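# Close all open drawers without disturbing the cabinets

## Task

Push every drawer that is open until it is fully closed, without moving the cabinets from their original spots, without knocking anything over, and with the robot still upright and not tilted at the end (a fall or tilt means failure).

## Robot and tools

ROBOT. A Dexmate Vega. It has a wheeled base with two steerable front wheels and a passive rear caster, a torso of three links (thigh, shank, chest) folding in a Z shape, two 7-joint arms with two-finger grippers, and a pan/tilt head. From above, in its starting stand posture, it measures 0.70 m long by 0.63 m wide (0.91 m with arms folded), and its front edge sits 0.35 m ahead of the base origin. Cameras: head_camera, left_wrist_camera, right_wrist_camera. Nothing prevents tipping, and a fallen robot stays down.

FRAMES. The base frame is in metres, with its origin on the floor beneath the turning point (0.185 m behind the front wheel axle); x points forward, y left, z up. chest, left_hand and right_hand are reported in this frame. A hand point lies between the fingers, 0.033 m back from the closed tips; the fingers extend along the hand's z, close along its y, and the back of the hand (with its camera) faces -x. The odometry frame is the base frame as it was when the scene began.

TOOL move. It takes an optional action plus "cameras" (a list of camera names or "all"; omitted or null gives all, [] gives none). The action is either "base" and/or "joints", optionally with "speeds" and "min_time_s", or "target" alone. Every motion starts together.
- base: a single key per call, an offset relative to where the base last reported itself. translate_m: metres, -2 to 2, forward positive. strafe_m: metres, -2 to 2, left positive (heading may drift). rotate_rad: radians, -3.2 to 3.2, counter-clockwise positive. The front wheels first steer toward the new direction, taking about 0.5 s (up to 1.1 s). A drive stops after 14 s at most.
- joints: a single object mapping joint names to absolute angles in radians. Torso: torso_hip_rad 0 to 1.57, torso_knee_rad 0 to 3.141, torso_waist_rad -1.57 to 1.57; chest forward lean = knee - hip - waist. Left arm: shoulder_pitch -3.041 to 3.041 (positive lowers), shoulder_yaw -0.423 to 1.523, upper_arm_roll and forearm_roll ±3.041, elbow -3.041 to 0.214 (0 straight, negative bends up), wrist_pitch ±1.366 (positive tips down), wrist_yaw -1.348 to 1.087. Right arm mirrors this: right_shoulder_pitch NEGATIVE lowers, right_shoulder_yaw -1.523 to 0.423, right_wrist_pitch NEGATIVE tips down, right_wrist_yaw -1.087 to 1.348. Grippers 0 (closed) to 0.785. Head: head_pan_rad ±2.792 (left positive), head_tilt_rad ±1.483, head_camera_tilt_rad -1.483 to 1.378 (positive looks down). Torso joints named together finish together.
- target: an absolute hand pose in the base frame. side "left" or "right"; x, y, z in metres (-3 to 3); pitch_deg -30 to 95 (90 means fingers down, 0 level); heading_deg (0 forward, counter-clockwise positive) and optional roll_deg (default 0), both -360 to 360; optional line_only true to require a straight hand path. The robot must be at rest. Checks cover only the robot, never the scene. Result: reached (within 10 mm and 2 degrees), short (resend the same target if it says part), or refused with the reason.
- speeds: per-base-key caps: translate_m and strafe_m 0.04 to 0.3 m/s, rotate_rad 0.1 to 0.6 rad/s.
- min_time_s: 0.1 to 8 s, the minimum duration for the arm and head motions.
An action never runs beyond 15 s. Unknown keys make the call invalid; out-of-range values get it refused. When a call is refused, the later robot calls in that same reply are skipped.

OTHER TOOLS. wait(seconds 0 to 10, cameras) simply lets time pass and reports. zoom_image(camera, region [x0, y0, x1, y1] in pixels, top-left origin, at most 504 by 504) enlarges part of that camera's newest image. read_manual gives only licence text. finished_scene(scene) closes the current scene permanently; the drawers must remain closed with the robot doing nothing further.

RESULTS. Robot state: joint_positions, joint torques (arm joint order, positive toward larger angle, including gravity), motor temperatures, base_odometry (wheel count only, so slipping reads as travel), turned_by_wheels and turned_by_imu (radians since the previous result), base_tilt forward/right in degrees (about ±2 degrees of bias). The "pictures" line lists the image order. Status words: done, off_target (resting away from the target, possibly still pushing), contact_stop (an arm pushed near full torque for about 0.6 s; its whole group halts and forgets its targets), time_out, not_followed (a self-collision check held the arm back), unfinished. on_its_own reports motion you did not command.

USEFUL POSTURES. Torso presets (hip, knee, waist): stand 0.469, 1.617, 1.048 (the start); stand_high 0.78, 1.57, 0.44; lean_20 0.52, 1.05, 0.18; lean_45 0.52, 1.05, -0.26; low_lean_45 0, 0, -0.79, which suits low drawers. Fold the arms before going to low_lean_45. Arm fold, in key order shoulder_pitch, shoulder_yaw, upper_arm_roll, elbow, forearm_roll, wrist_pitch, wrist_yaw: left 1, 0.5, -0.6, -2.5, 0, -0.9, 0; right -1, -0.5, 0.6, -2.5, 0, 0.9, 0.

AVOID. The base does not stop when it hits furniture; it stalls or keeps pressing, and the cabinet may shift, so approach slowly using speeds. A count near zero means something blocks it or a wheel cannot steer; back off or rotate. Close each drawer with a steady push, not a slam, and do not shove a cabinet out of place. Never let the arms strike or press on each other. Keep contact torque below the load limits (shoulders 142, upper arm roll and elbow 76, forearm and wrist 23.7 N m) to avoid a 10 s torque fault. Outstretched or stuck arms overheat (warning at 65 °C, shutdown at 80 °C). After any stop, pull the arm away first. Time keeps running while you think.

Each tool is called as name(argument=value, ...) on one line, values as JSON.

## Session

move(joints={"head_camera_tilt_rad":0.4,"left_shoulder_pitch_rad":1,"left_shoulder_yaw_rad":0.5,"left_upper_arm_roll_rad":-0.6,"left_elbow_rad":-2.5,"left_forearm_roll_rad":0,"left_wrist_pitch_rad":-0.9,"left_wrist_yaw_rad":0}, cameras=["head_camera"])

move(joints={"head_pan_rad":1.3,"head_camera_tilt_rad":0.4}, cameras=["head_camera"])

move(joints={"head_pan_rad":2.6,"head_camera_tilt_rad":0.4}, cameras=["head_camera"])

move(joints={"head_pan_rad":-2.6,"head_camera_tilt_rad":0.4}, cameras=["head_camera"])

move(joints={"head_pan_rad":-1.3,"head_camera_tilt_rad":0.4}, cameras=["head_camera"])

Scene clock: 6.27 s.
Motor temperatures (°C): left_arm=[27 30 30 30 34 38 35] | right_arm=[29 28 29 31 34 34 35]
move: done
turned_by_wheels: +0.000
turned_by_imu: +0.001
joint_status: all done
pictures: head_camera
Images, in order (width x height): head_camera 896x560.

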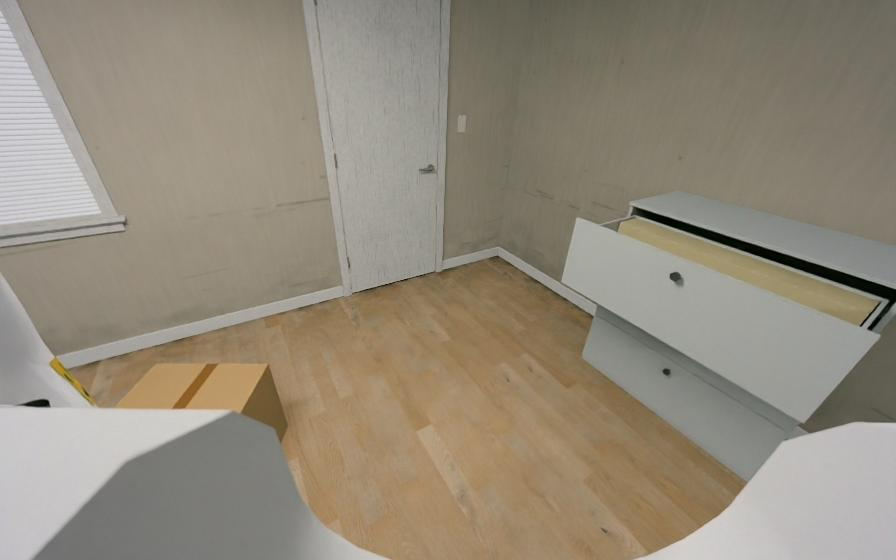

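Scene clock: 7.80 s.
move: done
turned_by_wheels: +0.000
turned_by_imu: +0.000
joint_status: all done
pictures: head_camera

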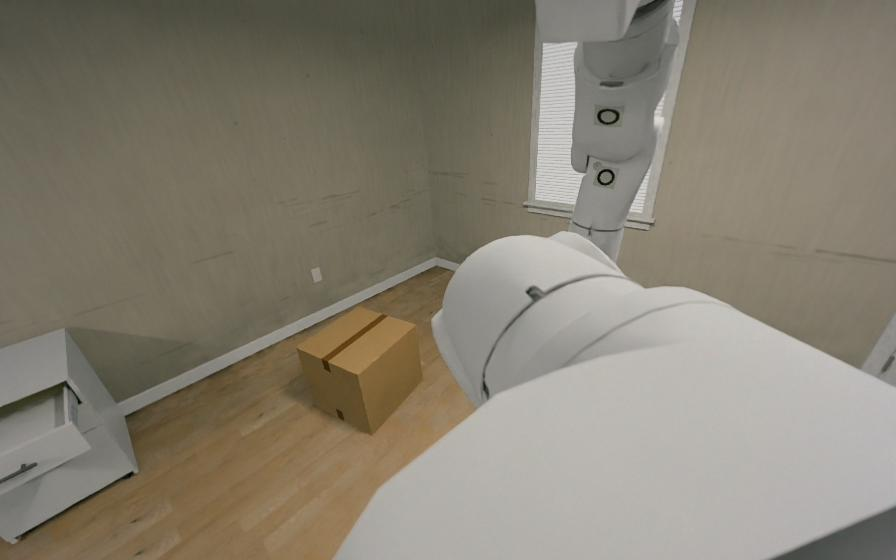

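Scene clock: 9.33 s.
move: done
turned_by_wheels: +0.000
turned_by_imu: +0.000
joint_status: all done
pictures: head_camera

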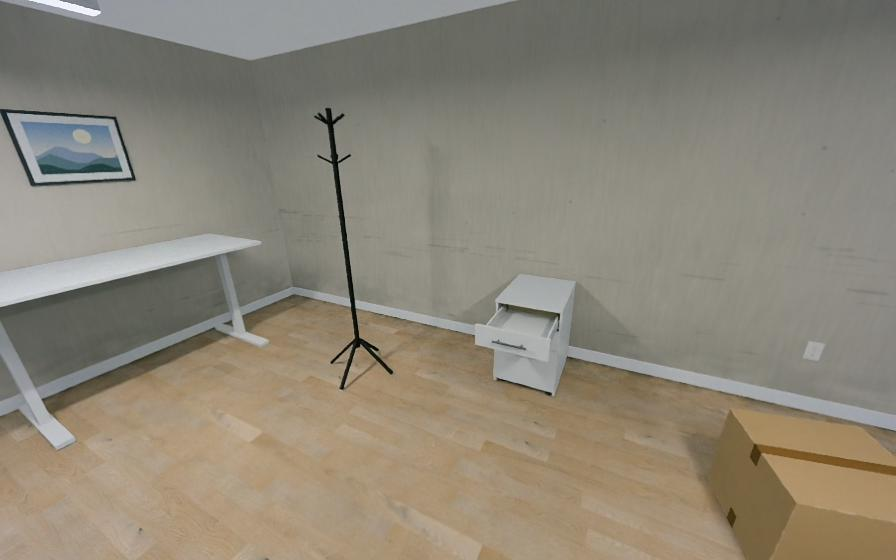

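Scene clock: 13.47 s.
move: done
turned_by_wheels: +0.000
turned_by_imu: +0.001
joint_status: all done
pictures: head_camera

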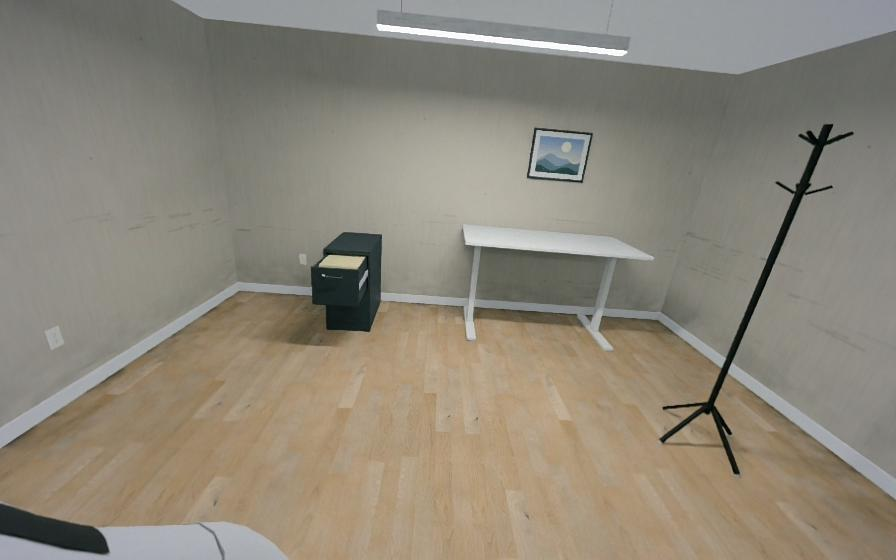

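Scene clock: 15.00 s.
Joint torques (N m): left_arm=[-10.95 5.93 -3.18 0.53 -0.74 2.54 0.08] | right_arm=[-2.98 0 -0.64 -4.89 -0.11 2.38 0.16]
move: done
base_odometry: x=+0.000 y=+0.000 heading=+0.000
turned_by_wheels: +0.000
turned_by_imu: +0.000
base_tilt: forward=+0.6 right=-0.1
joint_positions: torso_hip_rad=+0.469 torso_knee_rad=+1.617 torso_waist_rad=+1.048 left_shoulder_pitch_rad=+1.000 left_shoulder_yaw_rad=+0.500 left_upper_arm_roll_rad=-0.600 left_elbow_rad=-2.500 left_forearm_roll_rad=+0.000 left_wrist_pitch_rad=-0.900 left_wrist_yaw_rad=+0.000 left_gripper_rad=+0.005 right_shoulder_pitch_rad=-2.205 right_shoulder_yaw_rad=+0.017 right_upper_arm_roll_rad=+0.000 right_elbow_rad=-1.113 right_forearm_roll_rad=+0.002 right_wrist_pitch_rad=+0.507 right_wrist_yaw_rad=+0.015 right_gripper_rad=+0.005 head_pan_rad=-1.300 head_tilt_rad=+0.000 head_camera_tilt_rad=+0.400
joint_status: all done
chest: x=-0.0111 y=+0.0000 z=+1.4155 quat_wxyz=(+0.999, +0.000, +0.050, +0.000) (m; base frame)
left_hand: x=-0.0239 y=+0.1533 z=+1.7167 quat_wxyz=(+0.839, +0.205, -0.398, +0.310) pitch_deg=-36.8 heading_deg=-132.5 roll_deg=-6.9 back=down (m; base frame)
right_hand: x=+0.2035 y=-0.2175 z=+0.6125 quat_wxyz=(+0.429, +0.006, +0.903, +0.010) pitch_deg=+39.2 heading_deg=+1.0 roll_deg=+1.7 back=up (m; base frame)
pictures: head_camera

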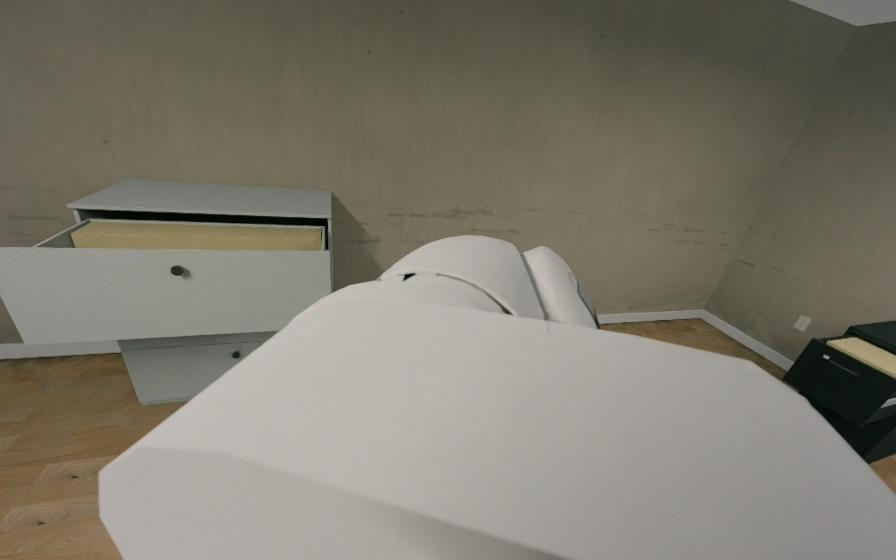

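move(base={"translate_m":0.75}, joints={"head_pan_rad":0,"head_camera_tilt_rad":0.1}, cameras=[])

move(base={"rotate_rad":-1.14}, cameras=["head_camera"])

move(target={"side":"right","x":0.6,"y":-0.2,"z":1.2,"pitch_deg":0,"heading_deg":0}, cameras=[])

move(joints={"torso_hip_rad":0,"torso_knee_rad":0.15,"torso_waist_rad":-0.55,"head_camera_tilt_rad":0})

Scene clock: 36.07 s.
move: done
turned_by_wheels: +0.000
turned_by_imu: +0.003
base_status: done
joint_status: all done
pictures: none

Scene clock: 39.57 s.
move: done
turned_by_wheels: -1.142
turned_by_imu: -1.117
base_status: done
pictures: head_camera

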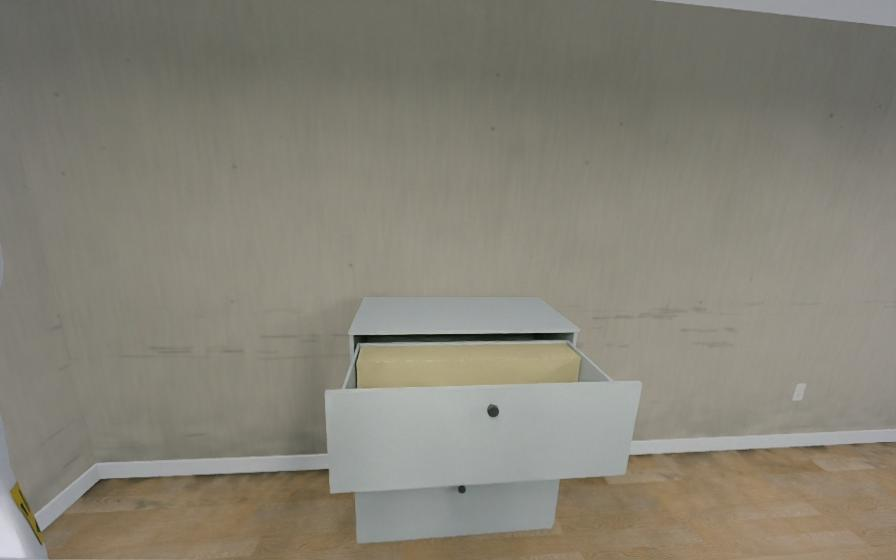

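Scene clock: 45.57 s.
move: done
turned_by_wheels: +0.000
turned_by_imu: +0.001
right_hand_status: reached (checked arc [a long move], planned for 4.4 s): 2 mm and 0.2 deg off.
pictures: none

Scene clock: 52.77 s.
Joint torques (N m): left_arm=[-7.43 5.96 -6.39 -3.09 -0.62 1.26 0.5] | right_arm=[9.1 -5.11 0.87 -11.58 -1.36 1.77 -0.2]
move: done
base_odometry: x=+0.751 y=+0.003 heading=-1.141
turned_by_wheels: +0.000
turned_by_imu: +0.001
base_tilt: forward=+0.6 right=-0.1
joint_positions: torso_hip_rad=+0.000 torso_knee_rad=+0.150 torso_waist_rad=-0.550 left_shoulder_pitch_rad=+1.000 left_shoulder_yaw_rad=+0.500 left_upper_arm_roll_rad=-0.600 left_elbow_rad=-2.500 left_forearm_roll_rad=+0.000 left_wrist_pitch_rad=-0.900 left_wrist_yaw_rad=+0.000 left_gripper_rad=+0.005 right_shoulder_pitch_rad=-1.566 right_shoulder_yaw_rad=-0.996 right_upper_arm_roll_rad=-0.448 right_elbow_rad=-2.417 right_forearm_roll_rad=+0.798 right_wrist_pitch_rad=-0.109 right_wrist_yaw_rad=-0.910 right_gripper_rad=+0.005 head_pan_rad=+0.000 head_tilt_rad=+0.000 head_camera_tilt_rad=+0.000
joint_status: all done
chest: x=+0.0147 y=+0.0000 z=+0.9211 quat_wxyz=(+0.939, +0.000, +0.343, +0.000) (m; base frame)
left_hand: x=+0.1742 y=+0.1532 z=+1.1768 quat_wxyz=(+0.919, +0.287, -0.133, +0.235) pitch_deg=-53.1 heading_deg=-100.4 roll_deg=-50.8 back=down (m; base frame)
right_hand: x=+0.3971 y=-0.2002 z=+0.3979 quat_wxyz=(+0.466, +0.000, +0.885, +0.000) pitch_deg=+34.4 heading_deg=+0.0 roll_deg=+0.0 back=up (m; base frame)
pictures: head_camera, left_wrist_camera, right_wrist_camera
Images, in order (width x height): head_camera 896x560, left_wrist_camera 672x420, right_wrist_camera 672x420.

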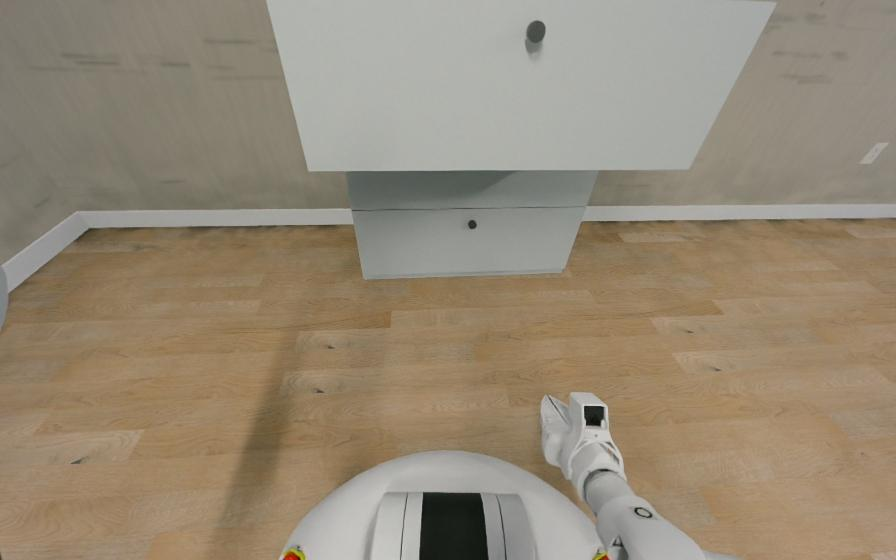

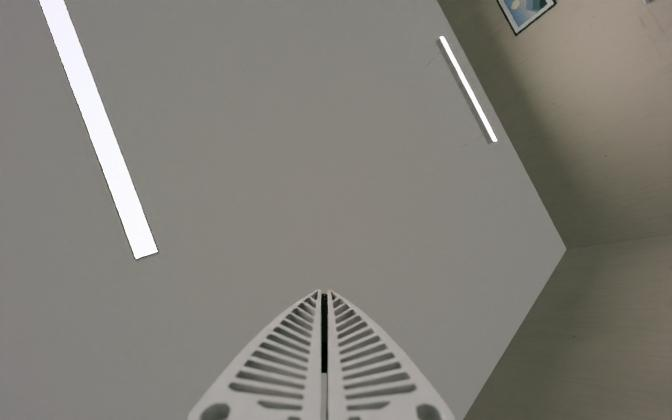

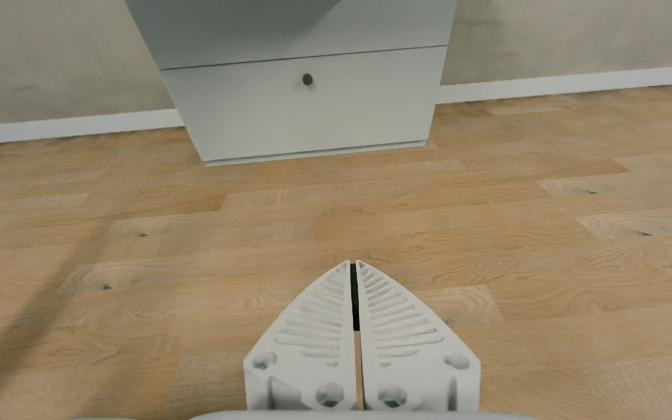

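move(target={"side":"right","x":0.58,"y":-0.15,"z":0.85,"pitch_deg":0,"heading_deg":0}, cameras=["head_camera","right_wrist_camera"])

move(base={"translate_m":0.15}, speeds={"translate_m":0.1}, cameras=["head_camera","right_wrist_camera"])

Scene clock: 63.07 s.
Joint torques (N m): left_arm=[-7.97 6.2 -5.69 -4.94 -0.27 1.49 0.54] | right_arm=[8.15 -4.47 0.77 -11.23 -1.37 1.97 -0.22]
move: refused
base_odometry: x=+0.751 y=+0.003 heading=-1.141
turned_by_wheels: +0.000
turned_by_imu: +0.001
base_tilt: forward=+0.6 right=-0.1
joint_positions: torso_hip_rad=+0.000 torso_knee_rad=+0.150 torso_waist_rad=-0.550 left_shoulder_pitch_rad=+1.000 left_shoulder_yaw_rad=+0.500 left_upper_arm_roll_rad=-0.600 left_elbow_rad=-2.500 left_forearm_roll_rad=+0.000 left_wrist_pitch_rad=-0.900 left_wrist_yaw_rad=+0.000 left_gripper_rad=+0.005 right_shoulder_pitch_rad=-1.566 right_shoulder_yaw_rad=-0.996 right_upper_arm_roll_rad=-0.448 right_elbow_rad=-2.417 right_forearm_roll_rad=+0.798 right_wrist_pitch_rad=-0.109 right_wrist_yaw_rad=-0.910 right_gripper_rad=+0.005 head_pan_rad=+0.000 head_tilt_rad=+0.000 head_camera_tilt_rad=+0.000
chest: x=+0.0147 y=+0.0000 z=+0.9211 quat_wxyz=(+0.939, +0.000, +0.343, +0.000) (m; base frame)
left_hand: x=+0.1742 y=+0.1532 z=+1.1768 quat_wxyz=(+0.919, +0.287, -0.133, +0.235) pitch_deg=-53.1 heading_deg=-100.4 roll_deg=-50.8 back=down (m; base frame)
right_hand: x=+0.3971 y=-0.2002 z=+0.3979 quat_wxyz=(+0.466, +0.000, +0.885, +0.000) pitch_deg=+34.4 heading_deg=+0.0 roll_deg=+0.0 back=up (m; base frame)
right_hand_status: refused: the best posture that gets there brings the right upper arm within 1.4 cm of the right forearm (limit 2.6). Nothing moved.
pictures: head_camera, right_wrist_camera

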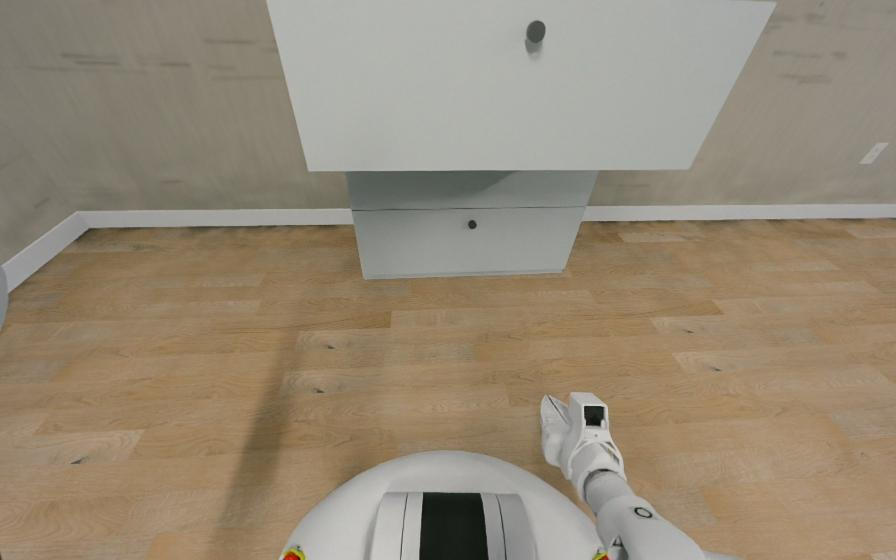

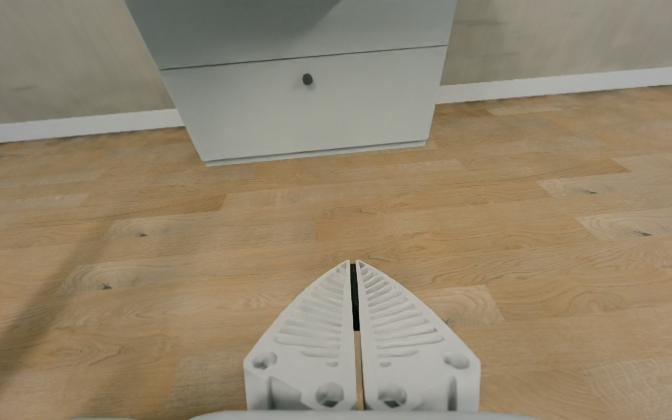

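not run: a stop came earlier in this reply.

move(target={"side":"right","x":0.68,"y":-0.18,"z":0.82,"pitch_deg":0,"heading_deg":0}, cameras=["head_camera","right_wrist_camera"])

move(base={"translate_m":0.2}, speeds={"translate_m":0.1}, cameras=["head_camera","right_wrist_camera"])

Scene clock: 71.43 s.
move: done
turned_by_wheels: +0.000
turned_by_imu: +0.001
right_hand_status: reached (checked arc [a long move], planned for 3.0 s): 4 mm and 0.2 deg off.
pictures: head_camera, right_wrist_camera

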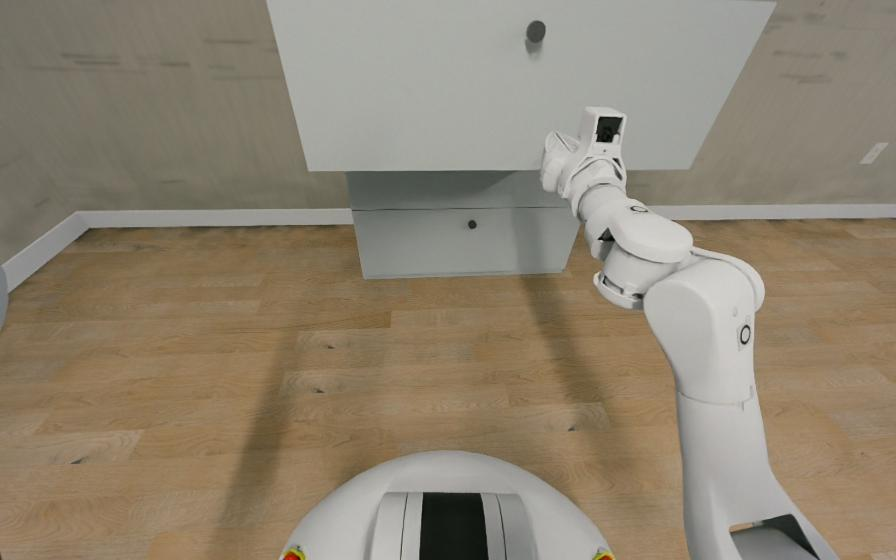

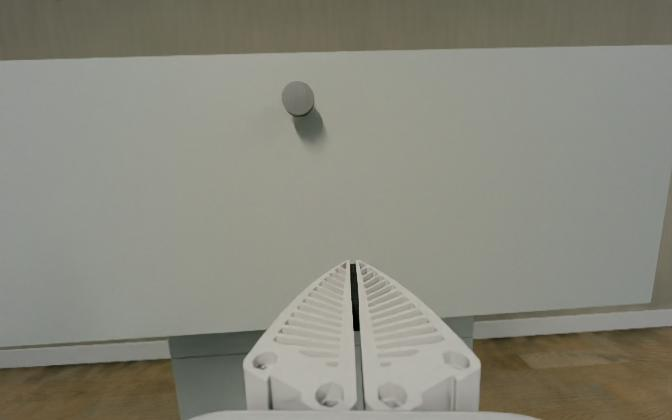

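Scene clock: 74.57 s.
Joint torques (N m): left_arm=[-6.71 6.13 -5.29 -4.95 -1.14 -0.06 0.62] | right_arm=[17.8 1.48 6.26 -6.27 -1.1 2.75 -0.23]
move: done
base_odometry: x=+0.835 y=-0.179 heading=-1.142
turned_by_wheels: -0.001
turned_by_imu: +0.000
base_tilt: forward=+0.7 right=-0.1
base_status: done
joint_positions: torso_hip_rad=+0.000 torso_knee_rad=+0.150 torso_waist_rad=-0.550 left_shoulder_pitch_rad=+1.000 left_shoulder_yaw_rad=+0.500 left_upper_arm_roll_rad=-0.600 left_elbow_rad=-2.500 left_forearm_roll_rad=+0.000 left_wrist_pitch_rad=-0.900 left_wrist_yaw_rad=+0.000 left_gripper_rad=+0.005 right_shoulder_pitch_rad=-0.762 right_shoulder_yaw_rad=-0.243 right_upper_arm_roll_rad=-0.153 right_elbow_rad=-2.514 right_forearm_roll_rad=+0.462 right_wrist_pitch_rad=-0.967 right_wrist_yaw_rad=-0.519 right_gripper_rad=+0.005 head_pan_rad=+0.000 head_tilt_rad=+0.000 head_camera_tilt_rad=+0.000
chest: x=+0.0147 y=+0.0000 z=+0.9210 quat_wxyz=(+0.939, +0.000, +0.343, +0.000) (m; base frame)
left_hand: x=+0.1742 y=+0.1532 z=+1.1768 quat_wxyz=(+0.919, +0.287, -0.133, +0.235) pitch_deg=-53.1 heading_deg=-100.4 roll_deg=-50.8 back=down (m; base frame)
right_hand: x=+0.6799 y=-0.1797 z=+0.8195 quat_wxyz=(+0.707, +0.000, +0.707, +0.000) pitch_deg=+0.0 heading_deg=+0.0 roll_deg=+0.0 back=up (m; base frame)
pictures: head_camera, right_wrist_camera

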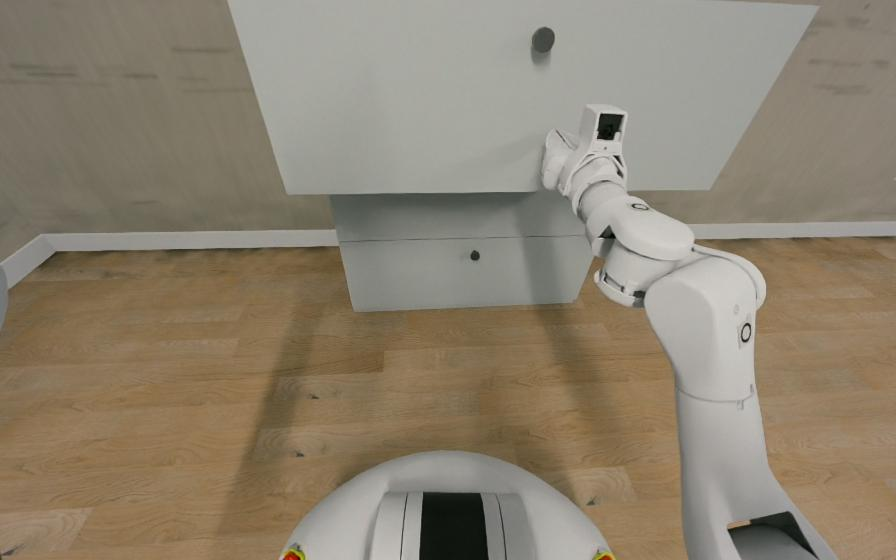

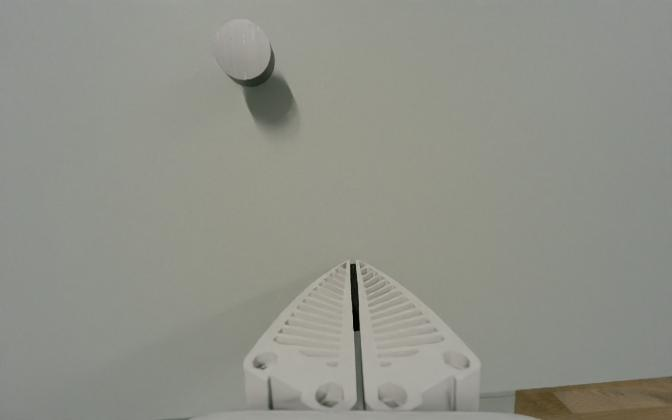

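move(base={"translate_m":0.25}, speeds={"translate_m":0.12}, cameras=["head_camera","right_wrist_camera"])

Scene clock: 83.23 s.
Joint torques (N m): left_arm=[-4.34 5.56 -6.43 -4.49 0 -0.05 1.29] | right_arm=[16.96 0.52 5.25 -5.56 -1.04 2.55 -0.07]
move: done
base_odometry: x=+0.940 y=-0.406 heading=-1.142
turned_by_wheels: +0.000
turned_by_imu: +0.001
base_tilt: forward=+0.7 right=-0.1
base_status: done
joint_positions: torso_hip_rad=+0.000 torso_knee_rad=+0.150 torso_waist_rad=-0.550 left_shoulder_pitch_rad=+1.000 left_shoulder_yaw_rad=+0.500 left_upper_arm_roll_rad=-0.600 left_elbow_rad=-2.500 left_forearm_roll_rad=+0.000 left_wrist_pitch_rad=-0.900 left_wrist_yaw_rad=+0.000 left_gripper_rad=+0.005 right_shoulder_pitch_rad=-0.762 right_shoulder_yaw_rad=-0.243 right_upper_arm_roll_rad=-0.153 right_elbow_rad=-2.514 right_forearm_roll_rad=+0.462 right_wrist_pitch_rad=-0.967 right_wrist_yaw_rad=-0.519 right_gripper_rad=+0.005 head_pan_rad=+0.000 head_tilt_rad=+0.000 head_camera_tilt_rad=+0.000
chest: x=+0.0147 y=+0.0000 z=+0.9210 quat_wxyz=(+0.939, +0.000, +0.343, +0.000) (m; base frame)
left_hand: x=+0.1742 y=+0.1532 z=+1.1768 quat_wxyz=(+0.919, +0.287, -0.133, +0.235) pitch_deg=-53.1 heading_deg=-100.4 roll_deg=-50.8 back=down (m; base frame)
right_hand: x=+0.6799 y=-0.1798 z=+0.8195 quat_wxyz=(+0.707, +0.000, +0.707, +0.000) pitch_deg=+0.1 heading_deg=+0.0 roll_deg=+0.0 back=up (m; base frame)
pictures: head_camera, right_wrist_camera

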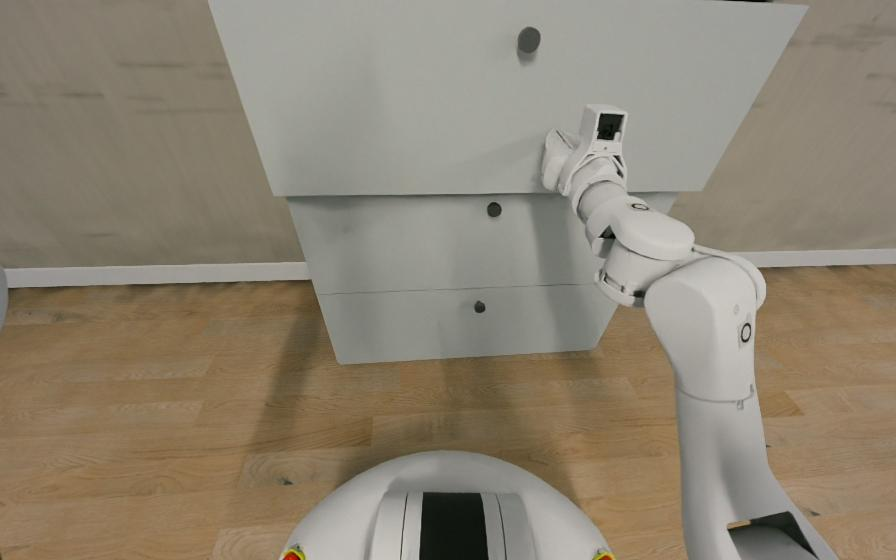

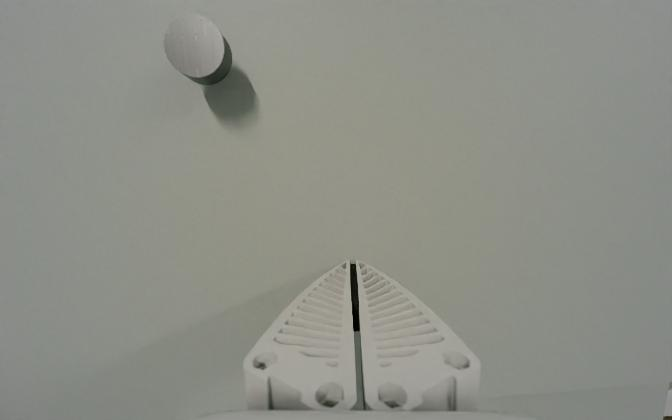

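move(base={"translate_m":0.08}, speeds={"translate_m":0.06}, cameras=["head_camera","right_wrist_camera"])

Scene clock: 88.83 s.
Joint torques (N m): left_arm=[-4.46 6.5 -8.95 -5.66 -0.63 0.12 0.98] | right_arm=[17.62 1.75 4.95 0.52 -1.64 3.46 1.71]
move: done
base_odometry: x=+0.973 y=-0.478 heading=-1.144
turned_by_wheels: -0.001
turned_by_imu: -0.001
base_tilt: forward=+0.6 right=-0.1
base_status: done
joint_positions: torso_hip_rad=+0.000 torso_knee_rad=+0.150 torso_waist_rad=-0.550 left_shoulder_pitch_rad=+1.000 left_shoulder_yaw_rad=+0.500 left_upper_arm_roll_rad=-0.600 left_elbow_rad=-2.500 left_forearm_roll_rad=+0.000 left_wrist_pitch_rad=-0.900 left_wrist_yaw_rad=+0.000 left_gripper_rad=+0.005 right_shoulder_pitch_rad=-0.762 right_shoulder_yaw_rad=-0.243 right_upper_arm_roll_rad=-0.153 right_elbow_rad=-2.515 right_forearm_roll_rad=+0.462 right_wrist_pitch_rad=-0.967 right_wrist_yaw_rad=-0.519 right_gripper_rad=+0.005 head_pan_rad=+0.000 head_tilt_rad=+0.000 head_camera_tilt_rad=+0.000
chest: x=+0.0144 y=+0.0000 z=+0.9210 quat_wxyz=(+0.939, +0.000, +0.343, +0.000) (m; base frame)
left_hand: x=+0.1738 y=+0.1532 z=+1.1769 quat_wxyz=(+0.919, +0.287, -0.133, +0.235) pitch_deg=-53.1 heading_deg=-100.5 roll_deg=-50.8 back=down (m; base frame)
right_hand: x=+0.6796 y=-0.1798 z=+0.8200 quat_wxyz=(+0.707, +0.000, +0.707, +0.000) pitch_deg=+0.0 heading_deg=+0.0 roll_deg=+0.0 back=up (m; base frame)
pictures: head_camera, right_wrist_camera

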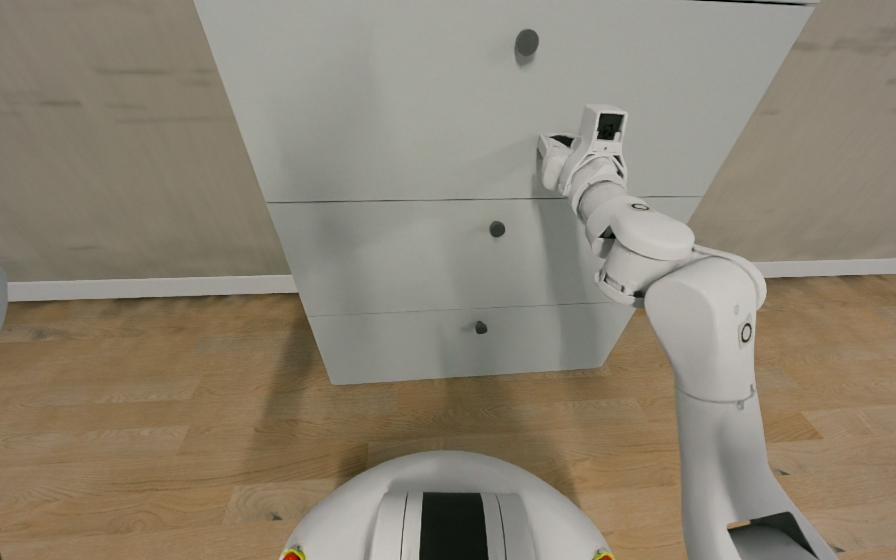

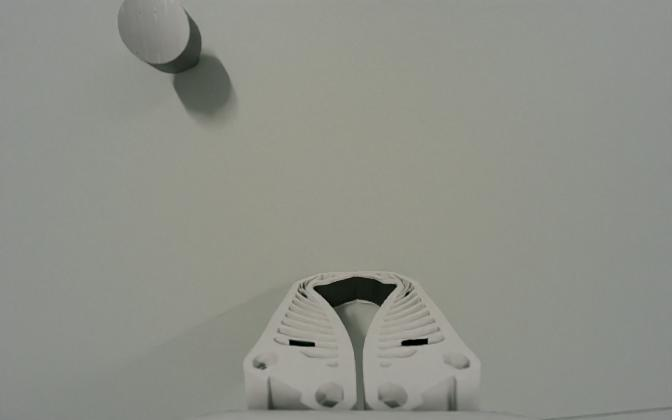

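move(base={"translate_m":-0.42}, cameras=["head_camera"])

move(base={"rotate_rad":-1.15}, joints={"head_camera_tilt_rad":-0.4}, cameras=["head_camera"])

move(base={"translate_m":1.8}, cameras=[])

move(base={"rotate_rad":-0.41}, cameras=["head_camera"])

Scene clock: 111.27 s.
move: done
turned_by_wheels: -0.001
turned_by_imu: +0.000
base_status: done
pictures: head_camera

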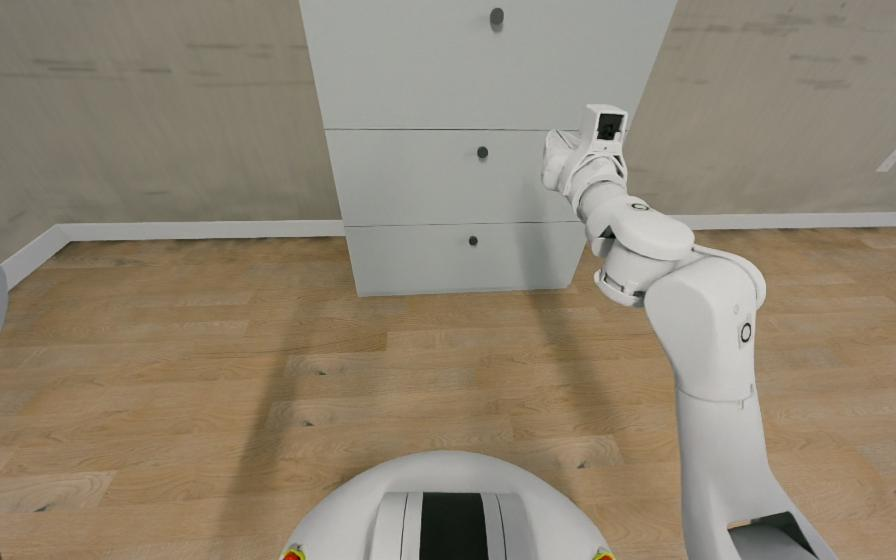

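Scene clock: 114.73 s.
move: done
turned_by_wheels: -1.152
turned_by_imu: -1.130
base_status: done
joint_status: all done
pictures: head_camera

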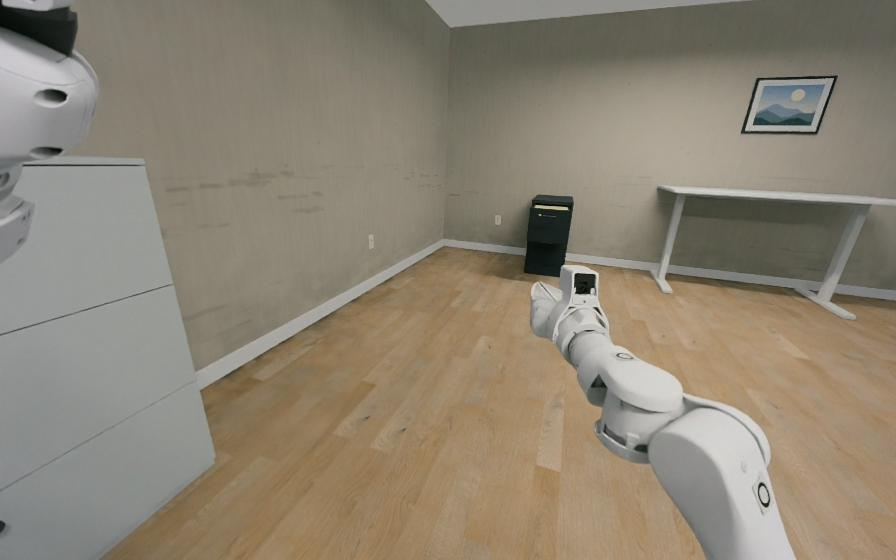

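Scene clock: 122.50 s.
move: done
turned_by_wheels: -0.001
turned_by_imu: +0.002
base_status: done
pictures: none

Scene clock: 124.73 s.
Joint torques (N m): left_arm=[-5.26 6.05 -7.03 -5.57 -0.88 1.17 1.17] | right_arm=[18 1.59 5.19 -7.16 -0.91 2.82 0.04]
move: done
base_odometry: x=-0.392 y=-1.448 heading=-2.707
turned_by_wheels: -0.411
turned_by_imu: -0.404
base_tilt: forward=+0.6 right=-0.1
base_status: done
joint_positions: torso_hip_rad=+0.000 torso_knee_rad=+0.150 torso_waist_rad=-0.550 left_shoulder_pitch_rad=+1.000 left_shoulder_yaw_rad=+0.500 left_upper_arm_roll_rad=-0.600 left_elbow_rad=-2.500 left_forearm_roll_rad=+0.000 left_wrist_pitch_rad=-0.900 left_wrist_yaw_rad=+0.000 left_gripper_rad=+0.005 right_shoulder_pitch_rad=-0.762 right_shoulder_yaw_rad=-0.243 right_upper_arm_roll_rad=-0.153 right_elbow_rad=-2.514 right_forearm_roll_rad=+0.462 right_wrist_pitch_rad=-0.967 right_wrist_yaw_rad=-0.519 right_gripper_rad=+0.005 head_pan_rad=+0.000 head_tilt_rad=+0.000 head_camera_tilt_rad=-0.400
chest: x=+0.0147 y=+0.0000 z=+0.9210 quat_wxyz=(+0.939, +0.000, +0.343, +0.000) (m; base frame)
left_hand: x=+0.1743 y=+0.1532 z=+1.1768 quat_wxyz=(+0.919, +0.287, -0.133, +0.235) pitch_deg=-53.1 heading_deg=-100.4 roll_deg=-50.8 back=down (m; base frame)
right_hand: x=+0.6800 y=-0.1798 z=+0.8194 quat_wxyz=(+0.707, +0.000, +0.707, +0.000) pitch_deg=+0.1 heading_deg=+0.0 roll_deg=+0.0 back=up (m; base frame)
pictures: head_camera

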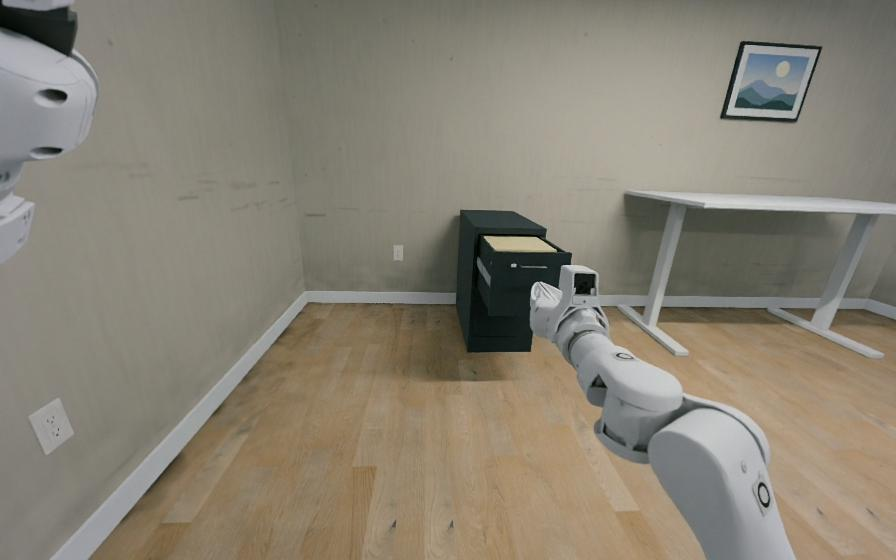

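move(base={"rotate_rad":0.05}, joints={"head_camera_tilt_rad":0}, cameras=[])

move(base={"strafe_m":-0.22}, cameras=[])

move(target={"side":"right","x":0.66,"y":-0.18,"z":0.57,"pitch_deg":0,"heading_deg":0}, cameras=[])

move(base={"translate_m":0.4}, cameras=["head_camera","right_wrist_camera"])

Scene clock: 137.33 s.
move: done
turned_by_wheels: +0.050
turned_by_imu: +0.050
base_status: done
joint_status: all done
pictures: none

Scene clock: 139.97 s.
move: done
turned_by_wheels: -0.003
turned_by_imu: -0.001
base_status: done
pictures: none

Scene clock: 144.90 s.
move: done
turned_by_wheels: +0.000
turned_by_imu: +0.001
right_hand_status: reached (straight line, planned for 3.3 s): 2 mm and 0.0 deg off.
pictures: none

Scene clock: 148.23 s.
Joint torques (N m): left_arm=[-6.05 6.86 -7.35 -4.87 -0.53 1.71 1.26] | right_arm=[2.55 1.33 -1.1 -8.73 -1.38 3.19 0.43]
move: done
base_odometry: x=-0.848 y=-1.441 heading=-2.660
turned_by_wheels: +0.000
turned_by_imu: +0.001
base_tilt: forward=+0.7 right=-0.1
base_status: done
joint_positions: torso_hip_rad=+0.000 torso_knee_rad=+0.150 torso_waist_rad=-0.550 left_shoulder_pitch_rad=+1.000 left_shoulder_yaw_rad=+0.500 left_upper_arm_roll_rad=-0.600 left_elbow_rad=-2.500 left_forearm_roll_rad=+0.000 left_wrist_pitch_rad=-0.900 left_wrist_yaw_rad=+0.000 left_gripper_rad=+0.005 right_shoulder_pitch_rad=-1.107 right_shoulder_yaw_rad=-0.316 right_upper_arm_roll_rad=-0.309 right_elbow_rad=-1.910 right_forearm_roll_rad=+0.218 right_wrist_pitch_rad=-0.011 right_wrist_yaw_rad=-0.386 right_gripper_rad=+0.005 head_pan_rad=+0.000 head_tilt_rad=+0.000 head_camera_tilt_rad=+0.000
chest: x=+0.0147 y=+0.0000 z=+0.9210 quat_wxyz=(+0.939, +0.000, +0.343, +0.000) (m; base frame)
left_hand: x=+0.1743 y=+0.1532 z=+1.1768 quat_wxyz=(+0.919, +0.287, -0.133, +0.235) pitch_deg=-53.1 heading_deg=-100.4 roll_deg=-50.8 back=down (m; base frame)
right_hand: x=+0.6601 y=-0.1802 z=+0.5700 quat_wxyz=(+0.707, +0.000, +0.707, +0.000) pitch_deg=+0.0 heading_deg=+0.0 roll_deg=+0.0 back=up (m; base frame)
pictures: head_camera, right_wrist_camera

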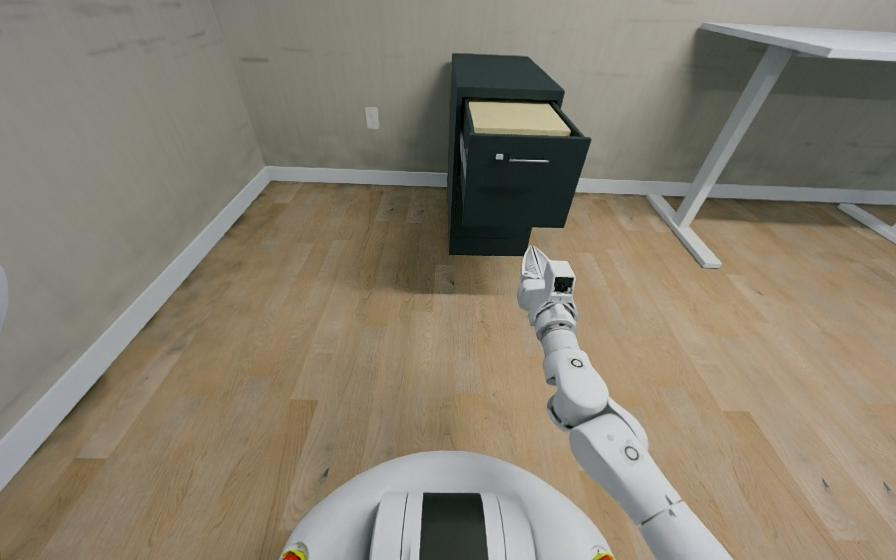

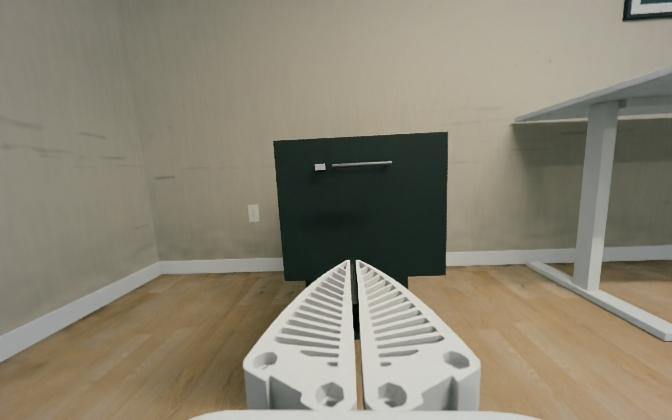

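move(base={"translate_m":0.38}, speeds={"translate_m":0.1}, cameras=["head_camera","right_wrist_camera"])

move(base={"translate_m":0.22}, speeds={"translate_m":0.1}, cameras=["head_camera","right_wrist_camera"])

Scene clock: 161.47 s.
move: done
turned_by_wheels: +0.000
turned_by_imu: +0.002
base_status: done
pictures: head_camera, right_wrist_camera

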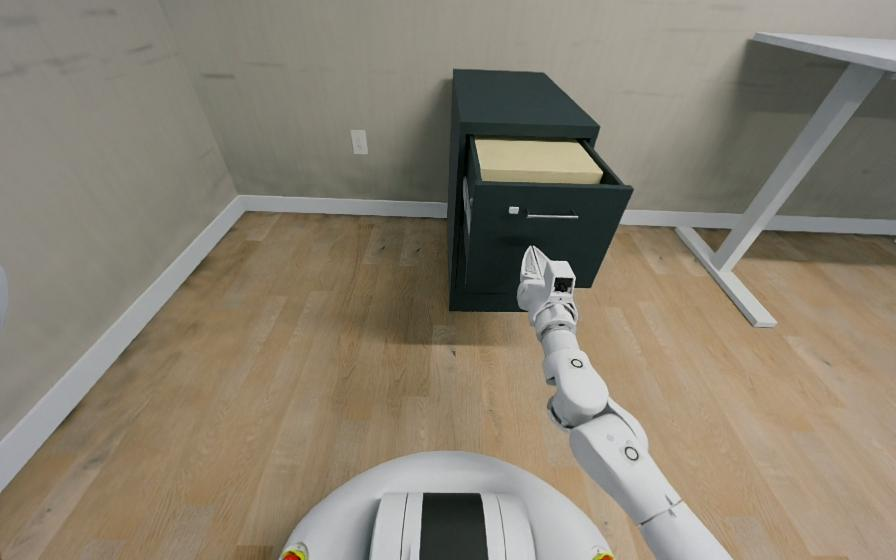

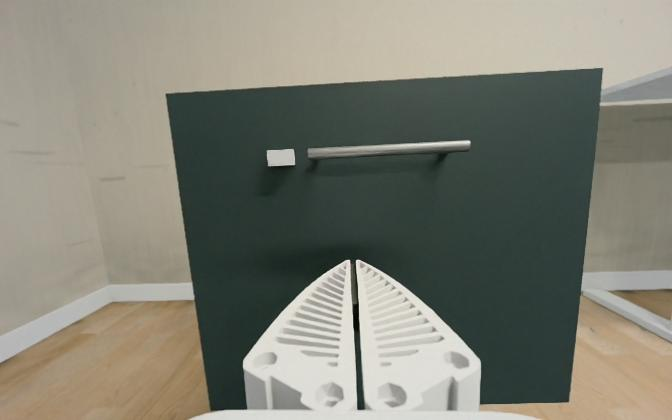

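Scene clock: 164.43 s.
Joint torques (N m): left_arm=[-6 5.49 -7.03 -3.53 -1.01 0.24 1.07] | right_arm=[15.09 1.68 6.24 -10.18 -1.31 3.07 0.16]
move: done
base_odometry: x=-1.379 y=-1.720 heading=-2.659
turned_by_wheels: +0.000
turned_by_imu: +0.001
base_tilt: forward=+0.6 right=-0.1
base_status: done
joint_positions: torso_hip_rad=+0.000 torso_knee_rad=+0.150 torso_waist_rad=-0.550 left_shoulder_pitch_rad=+1.000 left_shoulder_yaw_rad=+0.500 left_upper_arm_roll_rad=-0.600 left_elbow_rad=-2.500 left_forearm_roll_rad=+0.000 left_wrist_pitch_rad=-0.900 left_wrist_yaw_rad=+0.000 left_gripper_rad=+0.005 right_shoulder_pitch_rad=-1.108 right_shoulder_yaw_rad=-0.316 right_upper_arm_roll_rad=-0.310 right_elbow_rad=-1.910 right_forearm_roll_rad=+0.218 right_wrist_pitch_rad=-0.011 right_wrist_yaw_rad=-0.386 right_gripper_rad=+0.005 head_pan_rad=+0.000 head_tilt_rad=+0.000 head_camera_tilt_rad=+0.000
chest: x=+0.0147 y=+0.0000 z=+0.9210 quat_wxyz=(+0.939, +0.000, +0.343, +0.000) (m; base frame)
left_hand: x=+0.1743 y=+0.1532 z=+1.1768 quat_wxyz=(+0.919, +0.287, -0.133, +0.235) pitch_deg=-53.1 heading_deg=-100.4 roll_deg=-50.8 back=down (m; base frame)
right_hand: x=+0.6598 y=-0.1798 z=+0.5694 quat_wxyz=(+0.707, +0.000, +0.707, +0.000) pitch_deg=+0.1 heading_deg=+0.0 roll_deg=+0.0 back=up (m; base frame)
pictures: head_camera, right_wrist_camera

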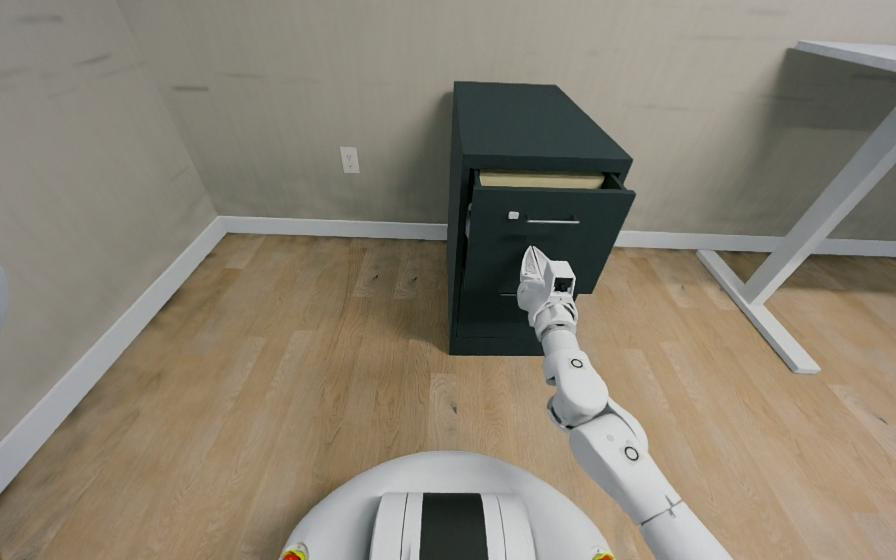

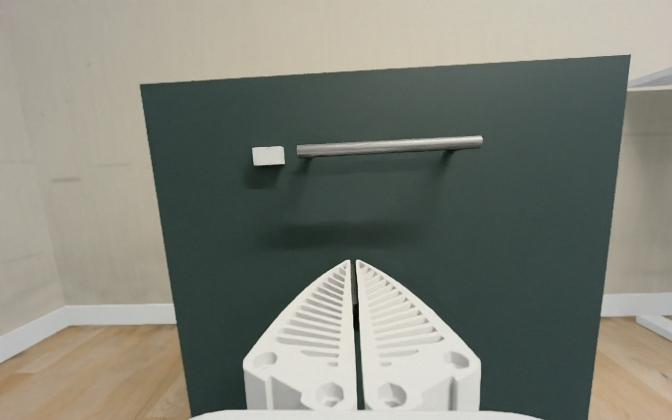

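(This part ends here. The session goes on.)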